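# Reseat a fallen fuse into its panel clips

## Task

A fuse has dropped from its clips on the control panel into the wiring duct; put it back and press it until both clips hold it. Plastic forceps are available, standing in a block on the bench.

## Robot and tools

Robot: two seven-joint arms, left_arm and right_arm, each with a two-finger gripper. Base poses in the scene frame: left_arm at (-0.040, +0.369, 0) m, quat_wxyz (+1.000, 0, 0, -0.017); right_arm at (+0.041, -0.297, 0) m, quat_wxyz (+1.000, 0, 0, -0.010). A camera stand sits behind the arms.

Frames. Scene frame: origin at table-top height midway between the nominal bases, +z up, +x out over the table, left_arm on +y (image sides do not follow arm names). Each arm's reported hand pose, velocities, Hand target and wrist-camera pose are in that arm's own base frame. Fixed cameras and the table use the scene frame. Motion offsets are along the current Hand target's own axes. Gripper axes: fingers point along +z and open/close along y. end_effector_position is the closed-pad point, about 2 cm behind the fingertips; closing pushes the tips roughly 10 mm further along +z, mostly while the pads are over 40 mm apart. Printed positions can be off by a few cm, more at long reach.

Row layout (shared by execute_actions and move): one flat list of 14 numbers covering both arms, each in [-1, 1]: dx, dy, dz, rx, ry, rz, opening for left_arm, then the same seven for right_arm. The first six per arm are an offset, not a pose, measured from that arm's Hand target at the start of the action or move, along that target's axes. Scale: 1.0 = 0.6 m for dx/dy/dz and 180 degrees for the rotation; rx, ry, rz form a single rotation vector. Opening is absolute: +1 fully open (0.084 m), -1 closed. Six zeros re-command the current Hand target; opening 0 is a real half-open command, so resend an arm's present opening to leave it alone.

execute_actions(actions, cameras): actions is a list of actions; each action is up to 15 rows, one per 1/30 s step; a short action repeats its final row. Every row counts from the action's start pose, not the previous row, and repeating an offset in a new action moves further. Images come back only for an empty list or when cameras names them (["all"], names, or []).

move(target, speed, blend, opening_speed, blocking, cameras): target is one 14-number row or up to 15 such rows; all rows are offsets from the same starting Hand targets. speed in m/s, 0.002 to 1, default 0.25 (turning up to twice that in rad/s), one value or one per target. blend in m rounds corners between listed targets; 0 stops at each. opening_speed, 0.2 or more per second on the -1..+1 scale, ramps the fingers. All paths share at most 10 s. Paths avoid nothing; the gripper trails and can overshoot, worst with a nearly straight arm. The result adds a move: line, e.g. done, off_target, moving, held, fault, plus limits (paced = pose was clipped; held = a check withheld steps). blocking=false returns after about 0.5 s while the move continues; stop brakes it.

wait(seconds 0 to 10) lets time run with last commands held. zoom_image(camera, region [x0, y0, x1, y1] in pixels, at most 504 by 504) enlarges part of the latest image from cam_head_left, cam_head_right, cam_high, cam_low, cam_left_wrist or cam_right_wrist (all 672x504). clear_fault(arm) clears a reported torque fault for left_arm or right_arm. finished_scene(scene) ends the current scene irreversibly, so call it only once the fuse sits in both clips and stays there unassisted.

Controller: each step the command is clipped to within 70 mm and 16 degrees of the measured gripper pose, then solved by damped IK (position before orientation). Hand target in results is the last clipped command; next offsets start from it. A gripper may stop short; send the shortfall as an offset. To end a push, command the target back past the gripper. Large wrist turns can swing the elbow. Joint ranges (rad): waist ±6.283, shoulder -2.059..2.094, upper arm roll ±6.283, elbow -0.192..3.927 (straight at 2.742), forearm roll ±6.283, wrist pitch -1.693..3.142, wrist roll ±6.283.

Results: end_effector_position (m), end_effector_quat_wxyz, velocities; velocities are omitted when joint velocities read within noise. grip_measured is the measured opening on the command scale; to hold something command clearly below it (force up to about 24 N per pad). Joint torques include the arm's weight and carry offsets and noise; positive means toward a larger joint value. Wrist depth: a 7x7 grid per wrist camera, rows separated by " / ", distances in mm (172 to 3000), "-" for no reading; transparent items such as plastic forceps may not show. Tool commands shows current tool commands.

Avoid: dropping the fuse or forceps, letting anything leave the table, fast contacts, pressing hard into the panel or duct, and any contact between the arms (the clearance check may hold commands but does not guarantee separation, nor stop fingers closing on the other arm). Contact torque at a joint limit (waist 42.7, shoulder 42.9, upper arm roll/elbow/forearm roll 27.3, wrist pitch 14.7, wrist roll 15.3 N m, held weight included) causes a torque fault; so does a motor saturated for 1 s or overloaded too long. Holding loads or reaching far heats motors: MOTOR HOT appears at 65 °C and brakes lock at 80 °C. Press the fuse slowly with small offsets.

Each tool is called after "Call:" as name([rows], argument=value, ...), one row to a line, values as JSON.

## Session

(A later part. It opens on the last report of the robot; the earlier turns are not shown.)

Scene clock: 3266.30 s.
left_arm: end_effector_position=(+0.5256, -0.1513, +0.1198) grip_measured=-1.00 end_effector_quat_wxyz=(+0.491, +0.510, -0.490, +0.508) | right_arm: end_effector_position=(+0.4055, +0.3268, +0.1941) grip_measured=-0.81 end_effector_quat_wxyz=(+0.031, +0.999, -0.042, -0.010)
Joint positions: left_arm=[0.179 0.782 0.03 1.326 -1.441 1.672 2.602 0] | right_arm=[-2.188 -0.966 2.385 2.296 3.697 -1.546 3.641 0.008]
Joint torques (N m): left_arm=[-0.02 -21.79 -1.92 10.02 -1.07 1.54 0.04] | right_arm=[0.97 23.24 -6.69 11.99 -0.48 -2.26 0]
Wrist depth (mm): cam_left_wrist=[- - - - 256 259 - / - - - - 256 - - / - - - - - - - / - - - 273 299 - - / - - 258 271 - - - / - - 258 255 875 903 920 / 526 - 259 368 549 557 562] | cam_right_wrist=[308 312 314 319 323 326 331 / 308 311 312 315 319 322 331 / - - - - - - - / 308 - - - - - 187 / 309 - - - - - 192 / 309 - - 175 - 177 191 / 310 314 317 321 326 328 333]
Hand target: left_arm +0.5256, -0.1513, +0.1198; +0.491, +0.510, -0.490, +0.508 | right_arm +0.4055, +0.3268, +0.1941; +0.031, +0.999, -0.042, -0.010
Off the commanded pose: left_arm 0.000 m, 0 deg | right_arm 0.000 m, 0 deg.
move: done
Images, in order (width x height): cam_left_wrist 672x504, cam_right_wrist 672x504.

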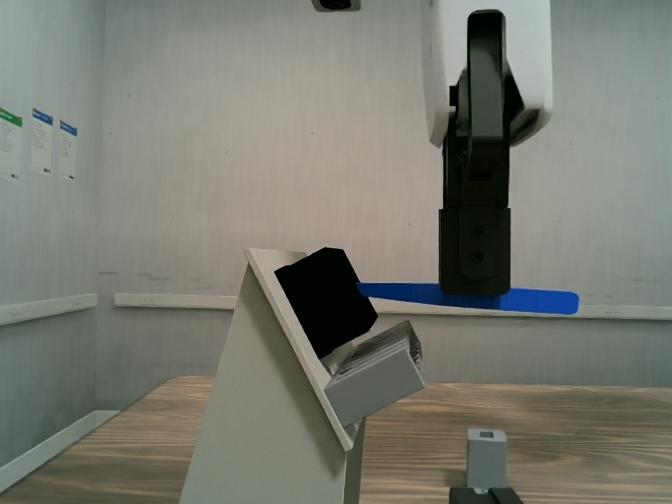

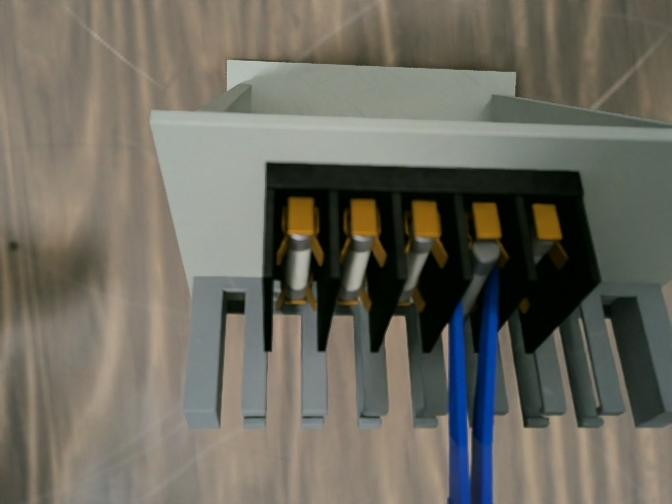

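Call:
move([
  [0,0,0,0,0,0,-1, -0.033,0,0.007,0,0,0,-0.79],
  [0,0,0,0,0,0,-1, -0.063,0,0.013,0,0,0,-0.80],
], speed=0.03, opening_speed=0.2, cameras=["cam_right_wrist","cam_left_wrist"])

Call:
zoom_image(camera="cam_left_wrist", region=[350, 230, 600, 380])

Call:
zoom_image(camera="cam_right_wrist", region=[400, 100, 600, 504])

Scene clock: 3305.43 s.
left_arm: end_effector_position=(+0.5256, -0.1513, +0.1198) grip_measured=-1.00 end_effector_quat_wxyz=(+0.491, +0.510, -0.490, +0.508) | right_arm: end_effector_position=(+0.3677, +0.3295, +0.1870) grip_measured=-0.82 end_effector_quat_wxyz=(+0.031, +0.999, -0.042, -0.010)
Joint positions: left_arm=[0.179 0.782 0.03 1.326 -1.441 1.672 2.602 0] | right_arm=[-2.027 -0.824 2.37 1.994 3.644 -1.415 3.642 0.008]
Joint torques (N m): left_arm=[0.15 -21.75 -2.04 9.96 -1.19 1.51 0.01] | right_arm=[0.29 21.6 -7.68 12.93 -0.52 -1.99 0.25]
Wrist depth (mm): cam_left_wrist=[- - - - - 255 253 / - - - - - 259 252 / - - - - - 283 - / - - - - - - - / - - 258 271 - - - / - - 258 256 875 901 915 / 525 - 259 368 551 556 563] | cam_right_wrist=[- - - - - - - / 301 - - - - - 184 / 302 - - - - 176 192 / 302 - - - - - 189 / 303 306 309 314 319 321 326 / 303 307 310 315 319 321 325 / 303 307 310 314 320 322 326]
Hand target: left_arm +0.5256, -0.1513, +0.1198; +0.491, +0.510, -0.490, +0.508 | right_arm +0.3677, +0.3295, +0.1870; +0.031, +0.999, -0.042, -0.010
Off the commanded pose: left_arm 0.000 m, 0 deg | right_arm 0.000 m, 0 deg.
move: done
Images, in order (width x height): cam_left_wrist 672x504, cam_right_wrist 672x504.

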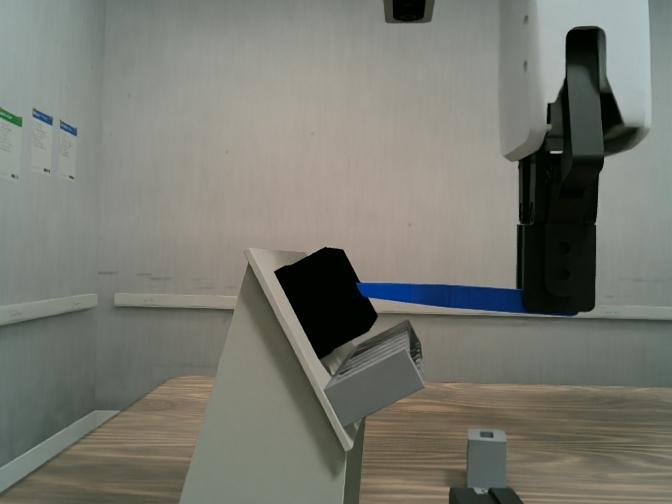

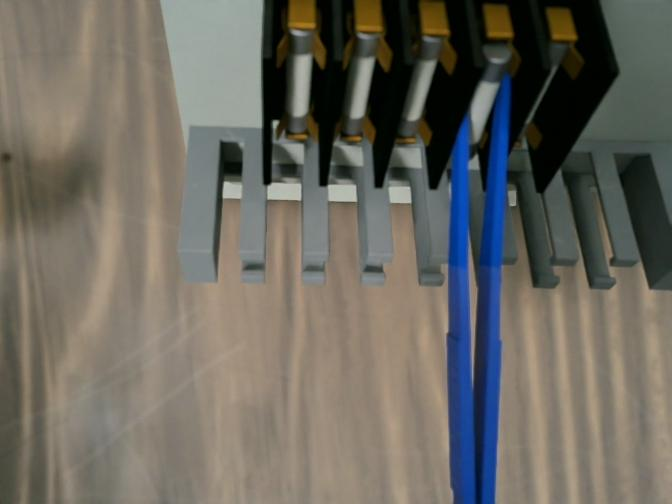

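Scaled by 2.016 from the camera's 672x504 image, which has a finer 960x720 frame.

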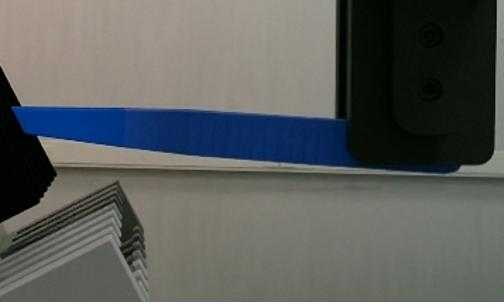

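Scaled by 1.248 from the camera's 672x504 image, which has a finer 960x720 frame.

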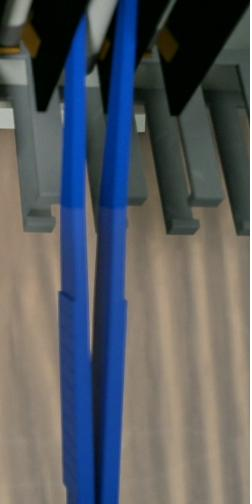

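Call:
zoom_image(camera="cam_right_wrist", region=[430, 0, 570, 200])

Scaled by 2.520 from the camera's 672x504 image, which has a finer 960x720 frame.

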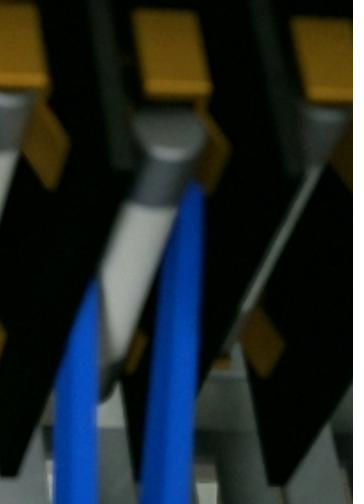

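Call:
move(target=[0,0,0,0,0,0,-1, 0,0,0,0,0,0,-1], speed=0.03, opening_speed=0.3, cameras=["cam_right_wrist","cam_left_wrist"])

Call:
zoom_image(camera="cam_right_wrist", region=[430, 0, 570, 200])

Scene clock: 3319.93 s.
left_arm: end_effector_position=(+0.5256, -0.1513, +0.1198) grip_measured=-1.00 end_effector_quat_wxyz=(+0.491, +0.510, -0.490, +0.508) | right_arm: end_effector_position=(+0.3677, +0.3295, +0.1870) grip_measured=-0.89 end_effector_quat_wxyz=(+0.031, +0.999, -0.042, -0.010)
Joint positions: left_arm=[0.179 0.782 0.03 1.326 -1.441 1.672 2.602 0] | right_arm=[-2.027 -0.824 2.37 1.994 3.644 -1.415 3.642 0.005]
Joint torques (N m): left_arm=[0.18 -21.6 -2.05 9.74 -1.1 1.56 0.01] | right_arm=[-1.1 21.45 -8.03 12.95 -0.73 -2.51 0.32]
Wrist depth (mm): cam_left_wrist=[- - - - - 256 254 / - - - - - 258 253 / - - - - - 284 - / - - - - - 292 - / - - 259 271 - - - / - - 258 256 874 900 914 / 524 - 259 368 549 556 561] | cam_right_wrist=[- - - - - - - / 301 - - - - - 184 / 302 - - - - 176 192 / 302 - - - - - 189 / 302 306 310 312 317 321 326 / 302 306 310 314 319 322 326 / 303 307 309 314 317 322 326]
Hand target: left_arm +0.5256, -0.1513, +0.1198; +0.491, +0.510, -0.490, +0.508 | right_arm +0.3677, +0.3295, +0.1870; +0.031, +0.999, -0.042, -0.010
Off the commanded pose: left_arm 0.000 m, 0 deg | right_arm 0.000 m, 0 deg.
move: done
Images, in order (width x height): cam_left_wrist 672x504, cam_right_wrist 672x504.

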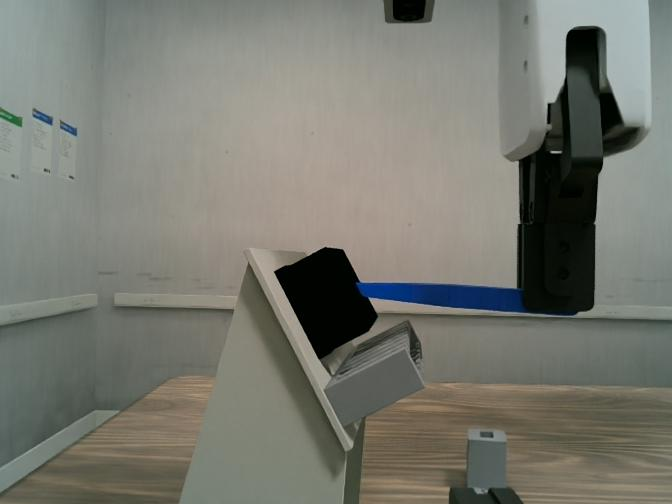

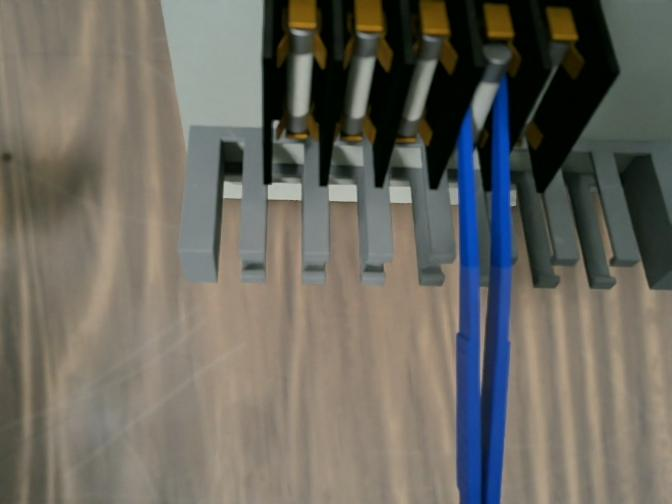

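Scaled by 2.520 from the camera's 672x504 image, which has a finer 960x720 frame.

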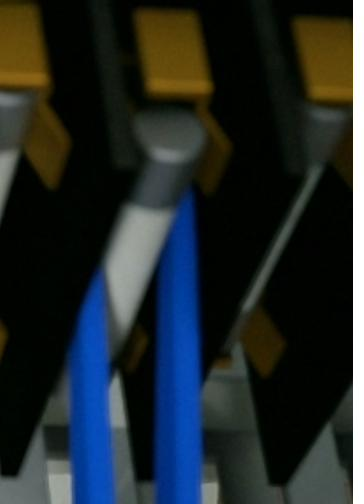

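Call:
move(target=[0,0,0,0,0,0,-1, -0.003,0,-0.001,0,0,0,-1], speed=0.02, cameras=["cam_right_wrist","cam_left_wrist"])

Call:
zoom_image(camera="cam_right_wrist", region=[430, 0, 570, 200])

Call:
zoom_image(camera="cam_left_wrist", region=[350, 230, 600, 380])

Scene clock: 3328.40 s.
left_arm: end_effector_position=(+0.5256, -0.1513, +0.1198) grip_measured=-1.00 end_effector_quat_wxyz=(+0.491, +0.510, -0.490, +0.508) | right_arm: end_effector_position=(+0.3659, +0.3297, +0.1876) grip_measured=-0.89 end_effector_quat_wxyz=(+0.031, +0.999, -0.042, -0.010)
Joint positions: left_arm=[0.179 0.782 0.03 1.326 -1.441 1.672 2.602 0] | right_arm=[-2.021 -0.819 2.369 1.986 3.642 -1.412 3.644 0.005]
Joint torques (N m): left_arm=[0.14 -21.59 -2 9.81 -1.01 1.38 0.04] | right_arm=[0.16 21.35 -7.77 12.65 -0.54 -2.12 0.46]
Wrist depth (mm): cam_left_wrist=[- - - - - 255 254 / - - - - - 253 252 / - - - - - 283 - / - - - - - 296 - / - - 258 271 - - - / - - 258 256 875 895 909 / 524 - 259 368 550 558 561] | cam_right_wrist=[- - - - - - - / 302 - - - - - 180 / 302 - - - - 176 192 / 303 - - - 318 - 188 / 303 307 310 313 318 321 326 / 304 307 310 314 319 322 326 / 304 307 311 315 318 322 326]
Hand target: left_arm +0.5256, -0.1513, +0.1198; +0.491, +0.510, -0.490, +0.508 | right_arm +0.3659, +0.3297, +0.1876; +0.031, +0.999, -0.042, -0.010
Off the commanded pose: left_arm 0.000 m, 0 deg | right_arm 0.000 m, 0 deg.
move: done
Images, in order (width x height): cam_left_wrist 672x504, cam_right_wrist 672x504.

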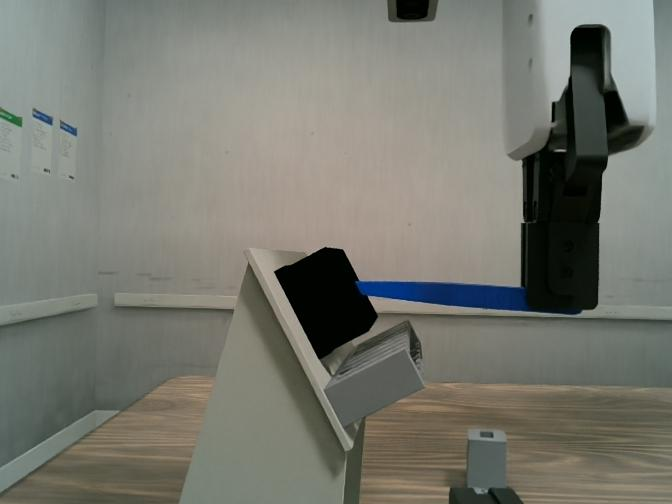

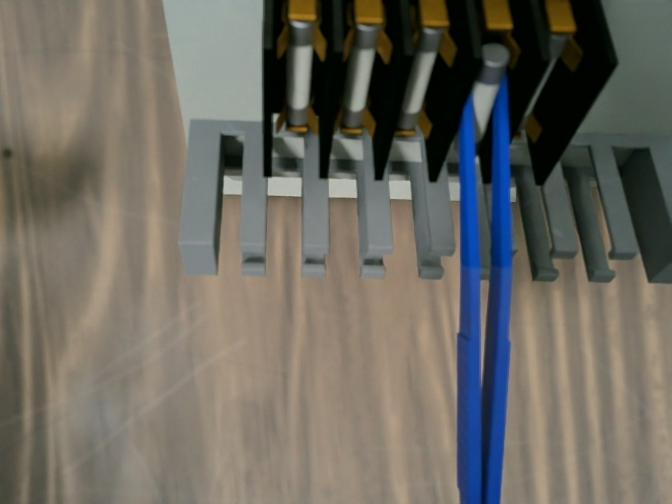

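Scaled by 2.520 from the camera's 672x504 image, which has a finer 960x720 frame.

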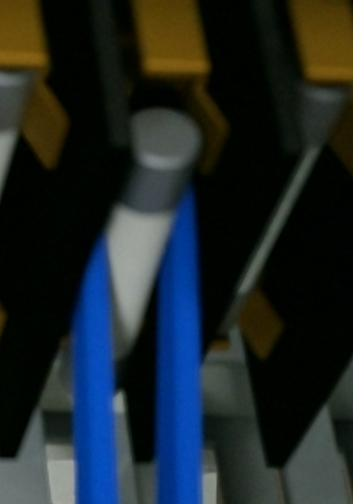

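Scaled by 2.016 from the camera's 672x504 image, which has a finer 960x720 frame.

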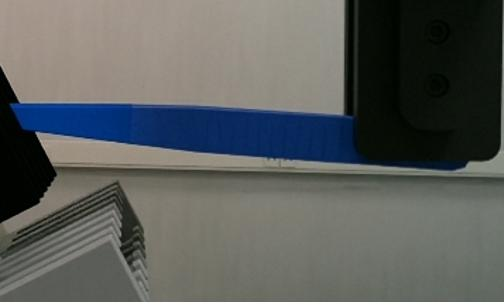

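Call:
move(target=[0,0,0,0,0,0,-1, 0.0036,0,0.0012,0,0,0,-1], speed=0.02, cameras=["cam_right_wrist","cam_left_wrist"])

Call:
zoom_image(camera="cam_right_wrist", region=[430, 0, 570, 200])

Scene clock: 3373.30 s.
left_arm: end_effector_position=(+0.5256, -0.1513, +0.1198) grip_measured=-1.00 end_effector_quat_wxyz=(+0.491, +0.510, -0.490, +0.508) | right_arm: end_effector_position=(+0.3680, +0.3295, +0.1869) grip_measured=-0.89 end_effector_quat_wxyz=(+0.031, +0.999, -0.042, -0.010)
Joint positions: left_arm=[0.179 0.782 0.03 1.326 -1.441 1.672 2.602 0] | right_arm=[-2.028 -0.825 2.37 1.996 3.644 -1.415 3.642 0.005]
Joint torques (N m): left_arm=[0.26 -21.51 -1.91 9.92 -1.08 1.64 0.01] | right_arm=[-1.23 20.59 -7.99 13.12 -0.67 -2.17 0.17]
Wrist depth (mm): cam_left_wrist=[- - - - - 256 250 / - - - - - 253 253 / - - - - - 283 - / - - - - - 289 - / - - 258 271 - - - / - - 258 256 878 902 920 / 525 - 259 368 549 557 564] | cam_right_wrist=[- - - - - - - / 301 - - - - - 184 / 302 - - - - 176 192 / 301 - - - 318 - 189 / 303 306 309 313 317 321 325 / 302 306 309 314 319 322 325 / 303 307 310 314 317 321 326]
Hand target: left_arm +0.5256, -0.1513, +0.1198; +0.491, +0.510, -0.490, +0.508 | right_arm +0.3680, +0.3295, +0.1869; +0.031, +0.999, -0.042, -0.010
Off the commanded pose: left_arm 0.000 m, 0 deg | right_arm 0.000 m, 0 deg.
move: done
Images, in order (width x height): cam_left_wrist 672x504, cam_right_wrist 672x504.

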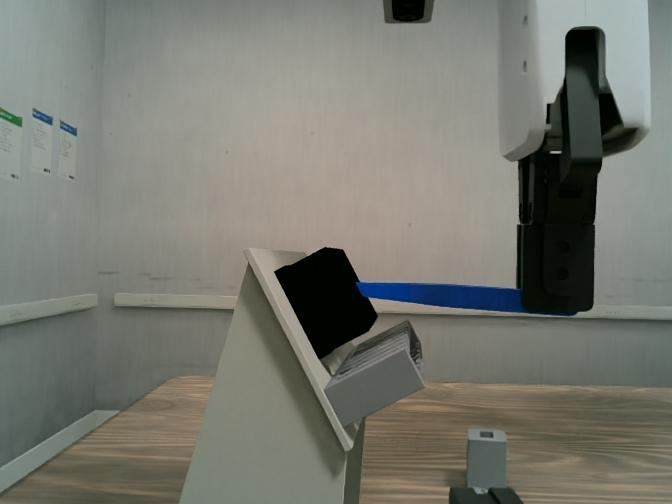

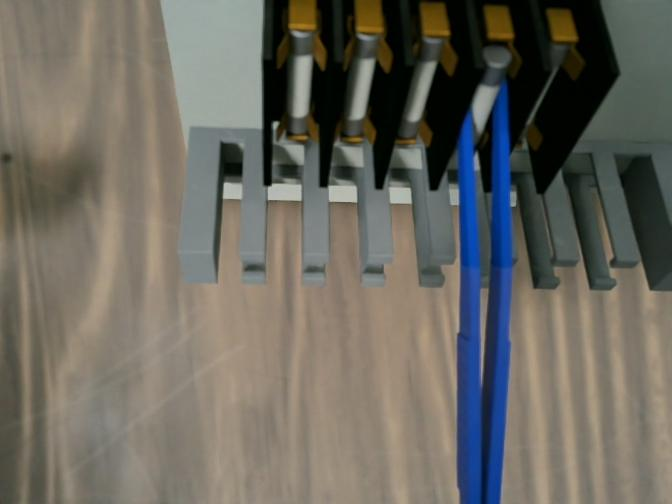

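Scaled by 2.520 from the camera's 672x504 image, which has a finer 960x720 frame.

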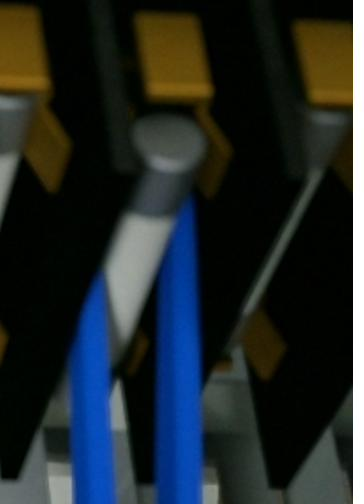

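Call:
move(target=[0,0,0,0,0,0,-1, 0.003,0,0.001,0,0,0,-1], speed=0.02, cameras=["cam_right_wrist"])

Call:
zoom_image(camera="cam_right_wrist", region=[430, 0, 570, 200])

Scene clock: 3377.80 s.
left_arm: end_effector_position=(+0.5256, -0.1513, +0.1198) grip_measured=-1.00 end_effector_quat_wxyz=(+0.491, +0.510, -0.490, +0.508) | right_arm: end_effector_position=(+0.3696, +0.3293, +0.1863) grip_measured=-0.89 end_effector_quat_wxyz=(+0.031, +0.999, -0.042, -0.011)
Joint positions: left_arm=[0.179 0.782 0.03 1.326 -1.441 1.672 2.602 0] | right_arm=[-2.034 -0.831 2.371 2.004 3.647 -1.418 3.64 0.005]
Joint torques (N m): left_arm=[0.35 -21.32 -1.92 10.02 -1.05 1.56 0.02] | right_arm=[-6.84 21.68 -14.77 15.94 -4.08 4.16 -0.03]
Wrist depth (mm): cam_left_wrist=[- - - - - 252 - / - - - - - 254 255 / - - - - - 283 - / - - - - - 287 - / - - 258 271 - - - / - - 258 256 871 904 912 / 524 - 258 368 548 555 561] | cam_right_wrist=[- - - - - - - / 300 - - - - - 183 / 300 - - - - 176 191 / 300 - - - 316 - 188 / 301 305 308 311 316 320 324 / 302 306 309 313 318 321 324 / 302 306 309 313 316 321 325]
Hand target: left_arm +0.5256, -0.1513, +0.1198; +0.491, +0.510, -0.490, +0.508 | right_arm +0.3698, +0.3293, +0.1862; +0.031, +0.999, -0.042, -0.010
Off the commanded pose: left_arm 0.000 m, 0 deg | right_arm 0.000 m, 0 deg.
move: done
Images, in order (width x height): cam_right_wrist 672x504.

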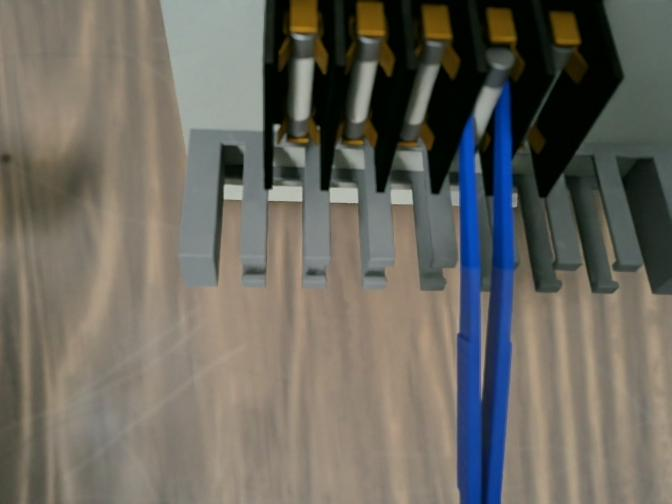

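Scaled by 2.520 from the camera's 672x504 image, which has a finer 960x720 frame.

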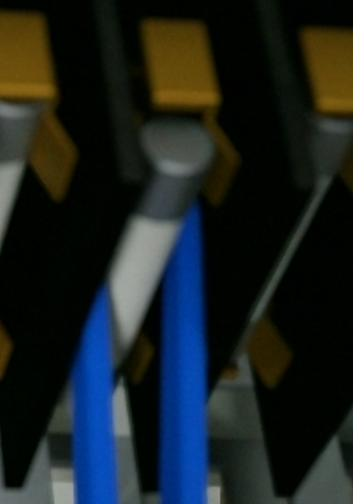

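Call:
move([
  [0,0,0,0,0,0,-1, -0.0027,0,-0.0009,0,0,0,-1],
  [0,0,0,0,0,0,-1, -0.0027,0.0021,-0.0009,0.02,0,0,-1],
], speed=0.02, cameras=["cam_right_wrist","cam_left_wrist"])

Call:
zoom_image(camera="cam_right_wrist", region=[430, 0, 570, 200])

Scene clock: 3395.43 s.
left_arm: end_effector_position=(+0.5256, -0.1513, +0.1198) grip_measured=-1.00 end_effector_quat_wxyz=(+0.491, +0.510, -0.490, +0.508) | right_arm: end_effector_position=(+0.3681, +0.3282, +0.1869) grip_measured=-0.89 end_effector_quat_wxyz=(+0.000, +0.999, -0.042, -0.009)
Joint positions: left_arm=[0.179 0.782 0.03 1.326 -1.441 1.672 2.602 0] | right_arm=[-2.025 -0.764 2.38 1.906 3.663 -1.349 3.605 0.005]
Joint torques (N m): left_arm=[-0.12 -21.94 -1.95 9.87 -1.01 1.45 0.01] | right_arm=[-0.1 20.8 -7.31 12.93 -0.07 -2.08 0.05]
Wrist depth (mm): cam_left_wrist=[- - - - - 261 - / - - - - - 259 - / - - - - - 289 - / - - - - - 290 - / - - 259 271 - - - / - - 257 256 874 900 914 / 526 - 259 367 551 556 563] | cam_right_wrist=[- - - - - - - / 311 - - - - - 181 / 311 - - - - 177 180 / 311 - - 314 - - 179 / 311 312 313 314 315 316 318 / 312 312 314 315 316 317 317 / 312 313 314 315 316 317 318]
Hand target: left_arm +0.5256, -0.1513, +0.1198; +0.491, +0.510, -0.490, +0.508 | right_arm +0.3681, +0.3282, +0.1869; +0.000, +0.999, -0.042, -0.009
Off the commanded pose: left_arm 0.000 m, 0 deg | right_arm 0.000 m, 0 deg.
move: done
Images, in order (width x height): cam_left_wrist 672x504, cam_right_wrist 672x504.

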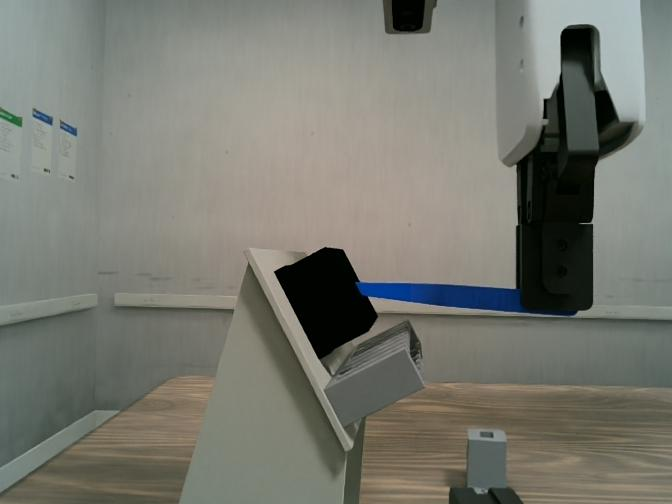

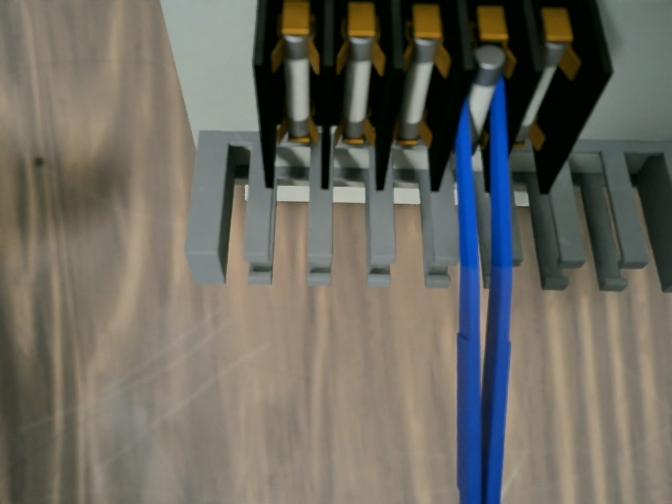

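Scaled by 2.520 from the camera's 672x504 image, which has a finer 960x720 frame.

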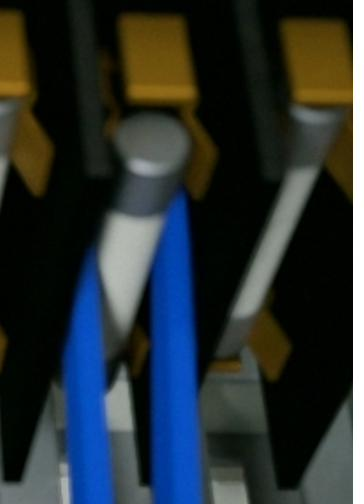

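Call:
move(target=[0,0,0,0,0,0,-1, -0.002,0,-0.0008,0,0,0,-1], speed=0.015, cameras=["cam_right_wrist"])

Call:
zoom_image(camera="cam_right_wrist", region=[430, 0, 570, 200])

Scene clock: 3404.63 s.
left_arm: end_effector_position=(+0.5256, -0.1513, +0.1198) grip_measured=-1.00 end_effector_quat_wxyz=(+0.491, +0.510, -0.490, +0.508) | right_arm: end_effector_position=(+0.3669, +0.3283, +0.1874) grip_measured=-0.89 end_effector_quat_wxyz=(+0.000, +0.999, -0.042, -0.009)
Joint positions: left_arm=[0.179 0.782 0.03 1.326 -1.441 1.672 2.602 0] | right_arm=[-2.022 -0.76 2.379 1.901 3.662 -1.347 3.607 0.005]
Joint torques (N m): left_arm=[0 -21.95 -1.98 9.81 -1.02 1.69 -0.02] | right_arm=[-0.03 20.49 -7.71 13.06 -0.57 -2.16 0.47]
Wrist depth (mm): cam_left_wrist=[- - - - - 263 - / - - - - - 276 258 / - - - - - 287 - / - - - - - - - / - - 258 271 - - - / - - 259 256 875 895 909 / 526 - 259 368 552 554 562] | cam_right_wrist=[- - - - - - - / 311 - - - - - 181 / 311 - - - - 177 180 / 311 - - 175 - - 179 / 312 313 314 315 316 317 318 / 312 313 314 316 316 317 318 / 313 313 315 316 316 317 319]
Hand target: left_arm +0.5256, -0.1513, +0.1198; +0.491, +0.510, -0.490, +0.508 | right_arm +0.3669, +0.3283, +0.1874; +0.000, +0.999, -0.042, -0.009
Off the commanded pose: left_arm 0.000 m, 0 deg | right_arm 0.000 m, 0 deg.
move: done
Images, in order (width x height): cam_right_wrist 672x504.

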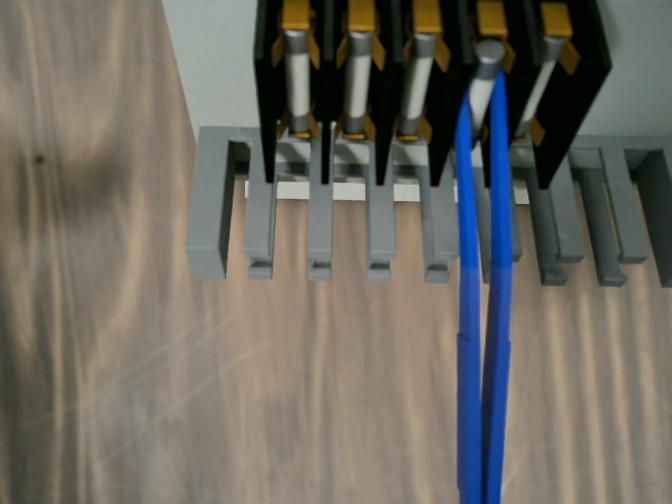

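Scaled by 2.520 from the camera's 672x504 image, which has a finer 960x720 frame.

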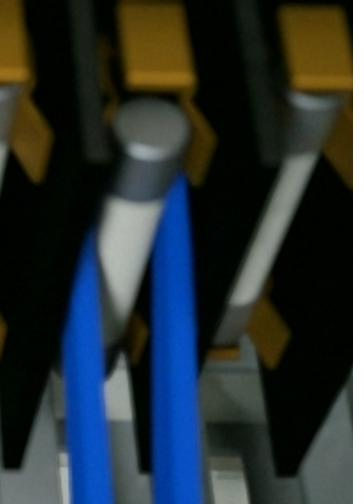

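Call:
move(target=[0,0,0,0,0,0,-1, -0.0035,0,-0.0015,0,0,0,-1], speed=0.015, cameras=["cam_right_wrist"])

Call:
zoom_image(camera="cam_right_wrist", region=[430, 0, 570, 200])

Scene clock: 3409.67 s.
left_arm: end_effector_position=(+0.5256, -0.1513, +0.1198) grip_measured=-1.00 end_effector_quat_wxyz=(+0.491, +0.510, -0.490, +0.508) | right_arm: end_effector_position=(+0.3648, +0.3285, +0.1883) grip_measured=-0.89 end_effector_quat_wxyz=(+0.000, +0.999, -0.042, -0.009)
Joint positions: left_arm=[0.179 0.782 0.03 1.326 -1.441 1.672 2.602 0] | right_arm=[-2.015 -0.754 2.378 1.892 3.659 -1.346 3.609 0.005]
Joint torques (N m): left_arm=[-0.08 -21.69 -1.95 9.8 -1.08 1.45 -0.01] | right_arm=[0.21 20.5 -7.76 13.49 -0.54 -2.04 0.48]
Wrist depth (mm): cam_left_wrist=[- - - - - 263 260 / - - - - - 259 258 / - - - - - 286 - / - - - - - 297 - / - - 259 271 - - - / - - 258 256 876 896 920 / 524 - 258 367 549 555 563] | cam_right_wrist=[- - - - - - - / 312 - - - - - 180 / 312 - - - - 177 180 / 313 313 315 315 - - 179 / 313 314 315 316 317 318 319 / 313 314 315 316 317 318 319 / 313 314 315 316 317 319 319]
Hand target: left_arm +0.5256, -0.1513, +0.1198; +0.491, +0.510, -0.490, +0.508 | right_arm +0.3648, +0.3285, +0.1883; +0.000, +0.999, -0.042, -0.009
Off the commanded pose: left_arm 0.000 m, 0 deg | right_arm 0.000 m, 0 deg.
move: done
Images, in order (width x height): cam_right_wrist 672x504.

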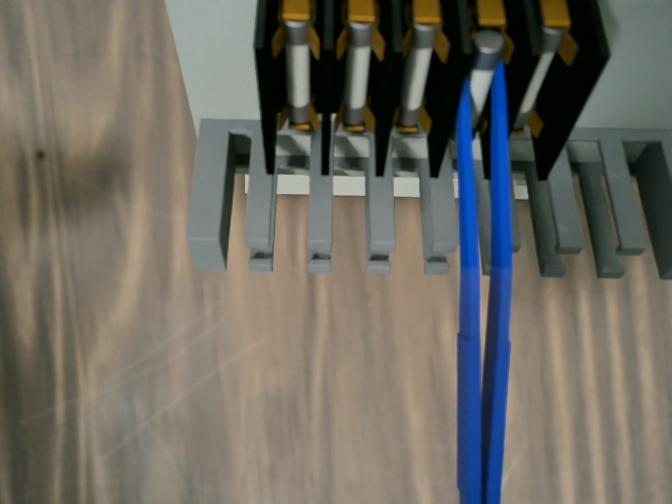

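Scaled by 2.520 from the camera's 672x504 image, which has a finer 960x720 frame.

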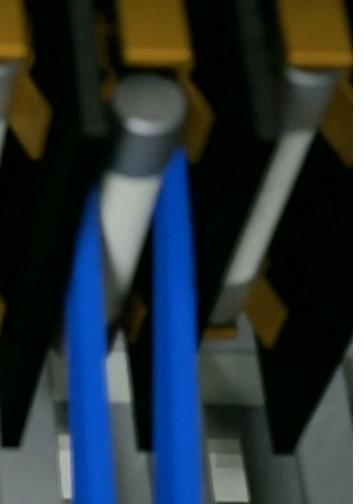

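Call:
move(target=[0,0,0,0,0,0,-1, -0.0074,0,-0.0035,0,0,0,-1], speed=0.02, cameras=["cam_right_wrist"])

Call:
zoom_image(camera="cam_right_wrist", region=[430, 0, 570, 200])

Scene clock: 3420.47 s.
left_arm: end_effector_position=(+0.5256, -0.1513, +0.1198) grip_measured=-1.00 end_effector_quat_wxyz=(+0.491, +0.510, -0.490, +0.508) | right_arm: end_effector_position=(+0.3605, +0.3288, +0.1905) grip_measured=-0.89 end_effector_quat_wxyz=(+0.000, +0.999, -0.042, -0.009)
Joint positions: left_arm=[0.179 0.782 0.03 1.326 -1.441 1.672 2.602 0] | right_arm=[-2 -0.74 2.375 1.875 3.653 -1.342 3.615 0.005]
Joint torques (N m): left_arm=[0.32 -21.62 -2.02 9.99 -1.01 1.5 -0.04] | right_arm=[-0.29 20.38 -7.73 13.47 -0.55 -2 0.42]
Wrist depth (mm): cam_left_wrist=[- - - - - 261 260 / - - - - - 271 265 / - - - - - - - / - - - - - 297 - / - - 259 271 - - - / - - 258 256 875 899 913 / 524 - 259 367 550 556 561] | cam_right_wrist=[314 - - - - - - / 314 - - - - - 181 / 314 - 184 313 - 176 180 / 315 315 316 317 319 320 321 / 315 316 317 318 319 320 321 / 315 316 317 318 320 320 321 / 315 317 317 319 320 321 322]
Hand target: left_arm +0.5256, -0.1513, +0.1198; +0.491, +0.510, -0.490, +0.508 | right_arm +0.3604, +0.3289, +0.1905; +0.000, +0.999, -0.042, -0.009
Off the commanded pose: left_arm 0.000 m, 0 deg | right_arm 0.000 m, 0 deg.
move: done
Images, in order (width x height): cam_right_wrist 672x504.

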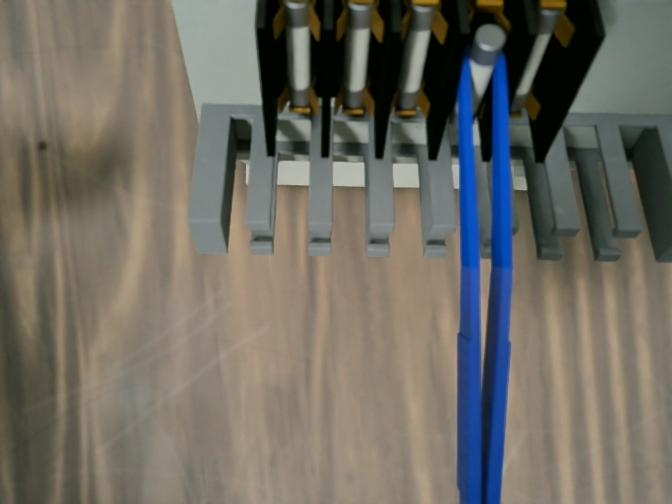

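Scaled by 2.520 from the camera's 672x504 image, which has a finer 960x720 frame.

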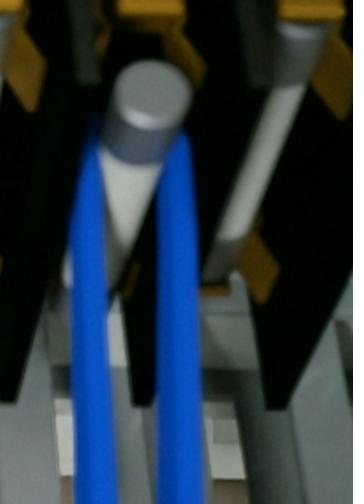

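Call:
move(target=[0,0,0,0,0,0,-1, 0.0055,0,0.0035,0,0,0,-1], speed=0.02, cameras=["cam_right_wrist"])

Call:
zoom_image(camera="cam_right_wrist", region=[430, 0, 570, 200])

Scene clock: 3447.03 s.
left_arm: end_effector_position=(+0.5256, -0.1513, +0.1198) grip_measured=-1.00 end_effector_quat_wxyz=(+0.491, +0.510, -0.490, +0.508) | right_arm: end_effector_position=(+0.3637, +0.3286, +0.1884) grip_measured=-0.89 end_effector_quat_wxyz=(+0.000, +0.999, -0.042, -0.009)
Joint positions: left_arm=[0.179 0.782 0.03 1.326 -1.441 1.672 2.602 0] | right_arm=[-2.011 -0.75 2.377 1.886 3.658 -1.343 3.61 0.005]
Joint torques (N m): left_arm=[0.26 -21.64 -1.88 9.87 -1.12 1.5 0.06] | right_arm=[-0.93 19.87 -7.53 13.33 -0.08 -2.13 0.14]
Wrist depth (mm): cam_left_wrist=[- - - - - 265 260 / - - - - - 266 257 / - - - - - 285 - / - - - - - 297 - / - - 258 271 - - - / - - 257 255 871 900 909 / 526 - 259 368 549 556 564] | cam_right_wrist=[- - - - - - - / 312 - - - - - 182 / 312 - - - - 176 180 / 312 313 314 315 316 317 182 / 313 314 315 316 317 318 319 / 313 315 315 316 317 318 319 / 313 314 315 317 318 318 320]
Hand target: left_arm +0.5256, -0.1513, +0.1198; +0.491, +0.510, -0.490, +0.508 | right_arm +0.3637, +0.3286, +0.1883; +0.000, +0.999, -0.042, -0.009
Off the commanded pose: left_arm 0.000 m, 0 deg | right_arm 0.000 m, 0 deg.
move: done
Images, in order (width x height): cam_right_wrist 672x504.

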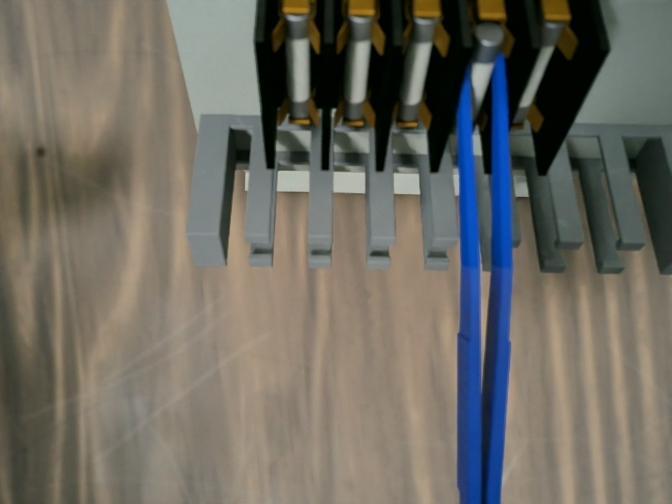

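Scaled by 2.520 from the camera's 672x504 image, which has a finer 960x720 frame.

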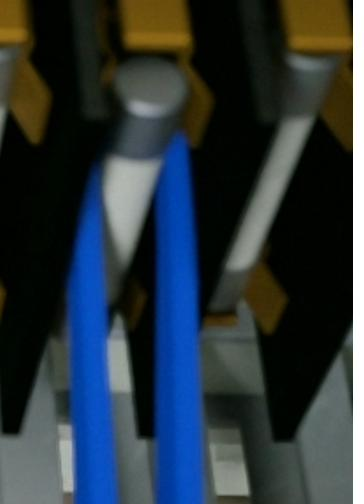

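Call:
move(target=[0,0,0,0,0,0,-1, 0,0,0.0045,0,0,0,-1], speed=0.02, cameras=["cam_right_wrist","cam_left_wrist"])

Call:
zoom_image(camera="cam_right_wrist", region=[430, 0, 570, 200])

Call:
zoom_image(camera="cam_left_wrist", region=[300, 230, 600, 410])

Scene clock: 3453.37 s.
left_arm: end_effector_position=(+0.5256, -0.1513, +0.1198) grip_measured=-1.00 end_effector_quat_wxyz=(+0.491, +0.510, -0.490, +0.508) | right_arm: end_effector_position=(+0.3637, +0.3286, +0.1857) grip_measured=-0.89 end_effector_quat_wxyz=(+0.000, +0.999, -0.042, -0.009)
Joint positions: left_arm=[0.179 0.782 0.03 1.326 -1.441 1.672 2.602 0] | right_arm=[-2.01 -0.752 2.379 1.88 3.659 -1.336 3.609 0.005]
Joint torques (N m): left_arm=[0.33 -21.5 -1.97 9.98 -1.08 1.55 0.13] | right_arm=[0.08 19.11 -7.17 12.34 -0.07 -2.06 0.1]
Wrist depth (mm): cam_left_wrist=[- - - - - 265 260 / - - - - - 265 256 / - - - - - 285 - / - - - - - 296 - / - - 259 271 - - - / - - 258 256 878 901 915 / 524 - 259 368 551 555 563] | cam_right_wrist=[- - - - - - - / 309 - - - - - 180 / 310 - - 309 - 174 180 / 310 311 312 313 314 179 179 / 310 311 312 314 314 316 316 / 310 312 312 314 315 316 316 / 311 312 313 314 315 316 317]
Hand target: left_arm +0.5256, -0.1513, +0.1198; +0.491, +0.510, -0.490, +0.508 | right_arm +0.3637, +0.3286, +0.1856; +0.000, +0.999, -0.042, -0.009
Off the commanded pose: left_arm 0.000 m, 0 deg | right_arm 0.000 m, 0 deg.
move: done
Images, in order (width x height): cam_left_wrist 672x504, cam_right_wrist 672x504.

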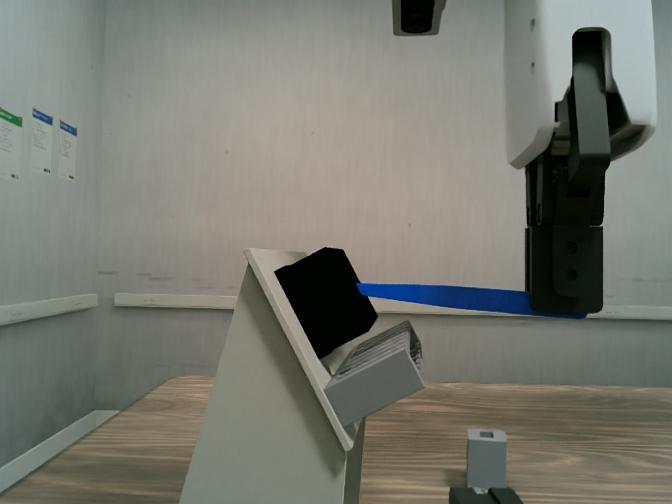

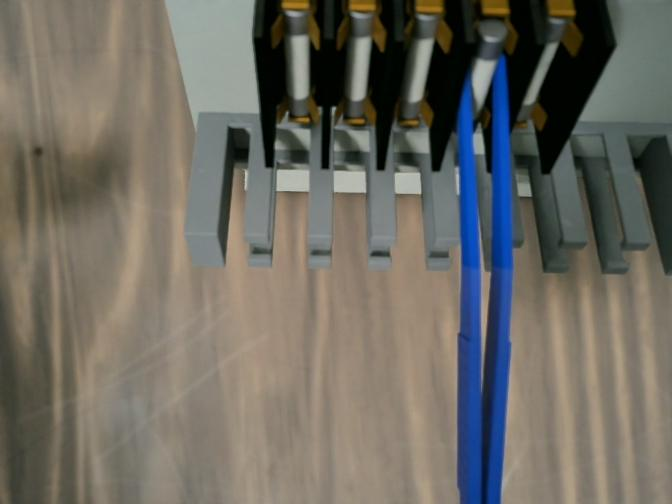

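Scaled by 2.520 from the camera's 672x504 image, which has a finer 960x720 frame.

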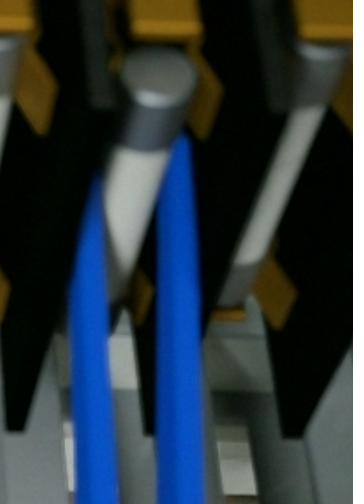

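Scaled by 1.680 from the camera's 672x504 image, which has a finer 960x720 frame.

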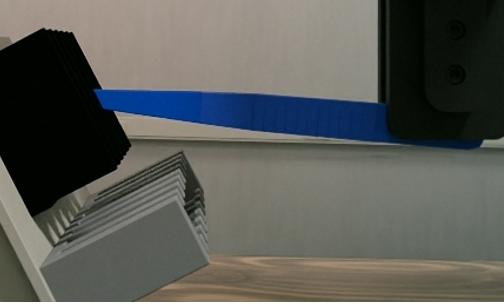

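Call:
move(target=[0,0,0,0,0,0,-1, -0.005,0,0.0003,0,0,0,-1], speed=0.02, cameras=["cam_right_wrist"])

Call:
zoom_image(camera="cam_right_wrist", region=[430, 0, 570, 200])

Scene clock: 3468.27 s.
left_arm: end_effector_position=(+0.5256, -0.1513, +0.1198) grip_measured=-1.00 end_effector_quat_wxyz=(+0.491, +0.510, -0.490, +0.508) | right_arm: end_effector_position=(+0.3607, +0.3288, +0.1855) grip_measured=-0.89 end_effector_quat_wxyz=(+0.000, +0.999, -0.042, -0.009)
Joint positions: left_arm=[0.179 0.782 0.03 1.326 -1.441 1.672 2.602 0] | right_arm=[-2 -0.743 2.377 1.865 3.656 -1.33 3.612 0.005]
Joint torques (N m): left_arm=[0.27 -21.52 -2 10.11 -1.05 1.44 0.07] | right_arm=[0.38 20.06 -7.51 12.96 -0.32 -1.99 0.38]
Wrist depth (mm): cam_left_wrist=[- - - - - 261 257 / - - - - - 264 258 / - - - - - 283 - / - - - - - 297 - / - - 258 271 - - - / - - 258 256 874 903 913 / 525 - 259 368 551 557 562] | cam_right_wrist=[308 - - - - - - / 309 - - - - 178 179 / 309 - - - - - 179 / 310 311 312 313 313 314 316 / 310 311 312 313 314 315 316 / 311 311 312 313 315 315 316 / 311 311 312 313 315 316 316]
Hand target: left_arm +0.5256, -0.1513, +0.1198; +0.491, +0.510, -0.490, +0.508 | right_arm +0.3607, +0.3288, +0.1855; +0.000, +0.999, -0.042, -0.009
Off the commanded pose: left_arm 0.000 m, 0 deg | right_arm 0.000 m, 0 deg.
move: done
Images, in order (width x height): cam_right_wrist 672x504.

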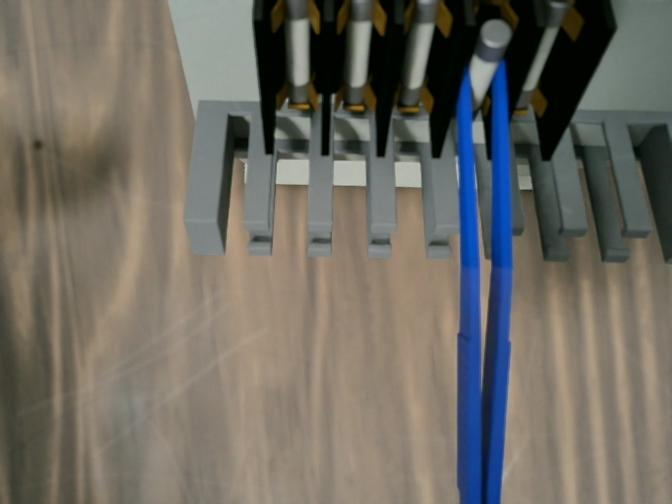

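Scaled by 2.520 from the camera's 672x504 image, which has a finer 960x720 frame.

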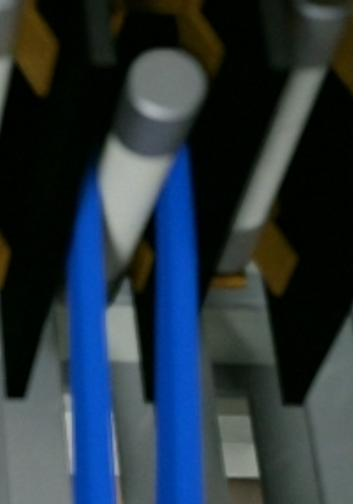

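Call:
move(target=[0,0,0,0,0,0,-1, 0.0075,0,0.0015,0,0,0,-1], speed=0.02, cameras=["cam_right_wrist","cam_left_wrist"])

Call:
zoom_image(camera="cam_right_wrist", region=[430, 0, 570, 200])

Call:
zoom_image(camera="cam_left_wrist", region=[300, 230, 600, 410])

Scene clock: 3541.70 s.
left_arm: end_effector_position=(+0.5256, -0.1513, +0.1198) grip_measured=-1.00 end_effector_quat_wxyz=(+0.491, +0.510, -0.490, +0.508) | right_arm: end_effector_position=(+0.3651, +0.3285, +0.1845) grip_measured=-0.89 end_effector_quat_wxyz=(+0.000, +0.999, -0.042, -0.009)
Joint positions: left_arm=[0.179 0.782 0.03 1.326 -1.441 1.672 2.602 0] | right_arm=[-2.015 -0.756 2.38 1.885 3.661 -1.337 3.607 0.005]
Joint torques (N m): left_arm=[0.17 -21.5 -2.02 10.02 -1.14 1.55 -0.04] | right_arm=[-1.39 19.87 -7.96 13.52 -0.65 -1.92 0.22]
Wrist depth (mm): cam_left_wrist=[- - - - - 262 257 / - - - - - 260 256 / - - - - - 285 - / - - - - - 297 - / - - 258 271 - - - / - - 258 255 874 897 916 / 525 - 259 367 549 556 564] | cam_right_wrist=[- - - - - - - / 308 - - - - - 177 / 309 - - 308 - 173 180 / 309 309 - 176 - - 179 / 309 310 311 312 313 314 315 / 310 310 311 312 314 315 315 / 310 311 311 313 313 315 315]
Hand target: left_arm +0.5256, -0.1513, +0.1198; +0.491, +0.510, -0.490, +0.508 | right_arm +0.3651, +0.3285, +0.1845; +0.000, +0.999, -0.042, -0.009
Off the commanded pose: left_arm 0.000 m, 0 deg | right_arm 0.000 m, 0 deg.
move: done
Images, in order (width x height): cam_left_wrist 672x504, cam_right_wrist 672x504.

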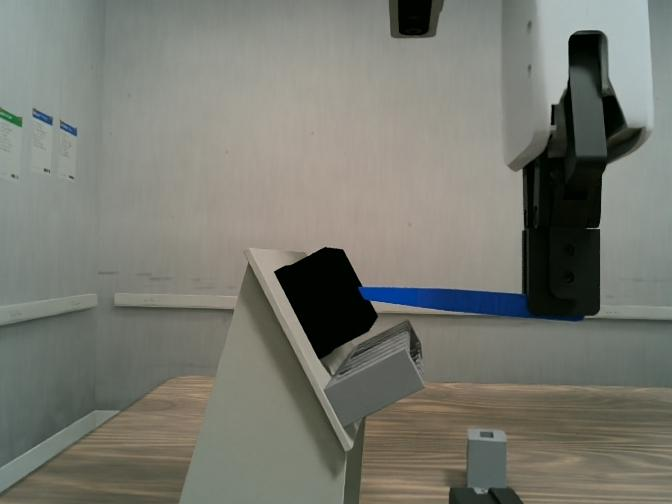

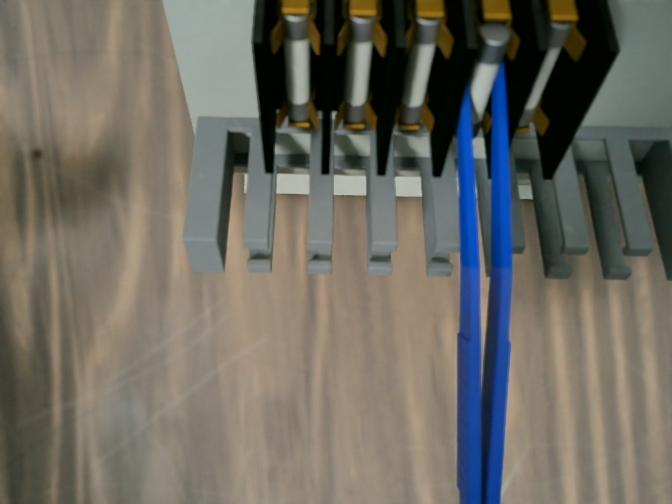

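Scaled by 2.520 from the camera's 672x504 image, which has a finer 960x720 frame.

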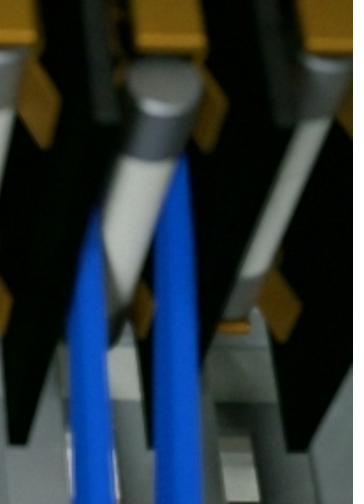

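Scaled by 1.680 from the camera's 672x504 image, which has a finer 960x720 frame.

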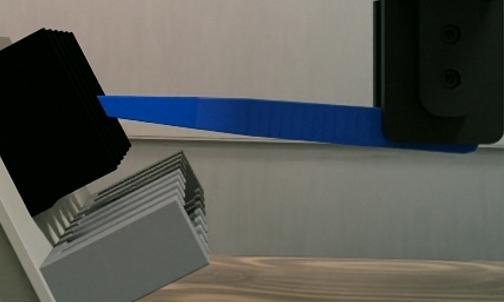

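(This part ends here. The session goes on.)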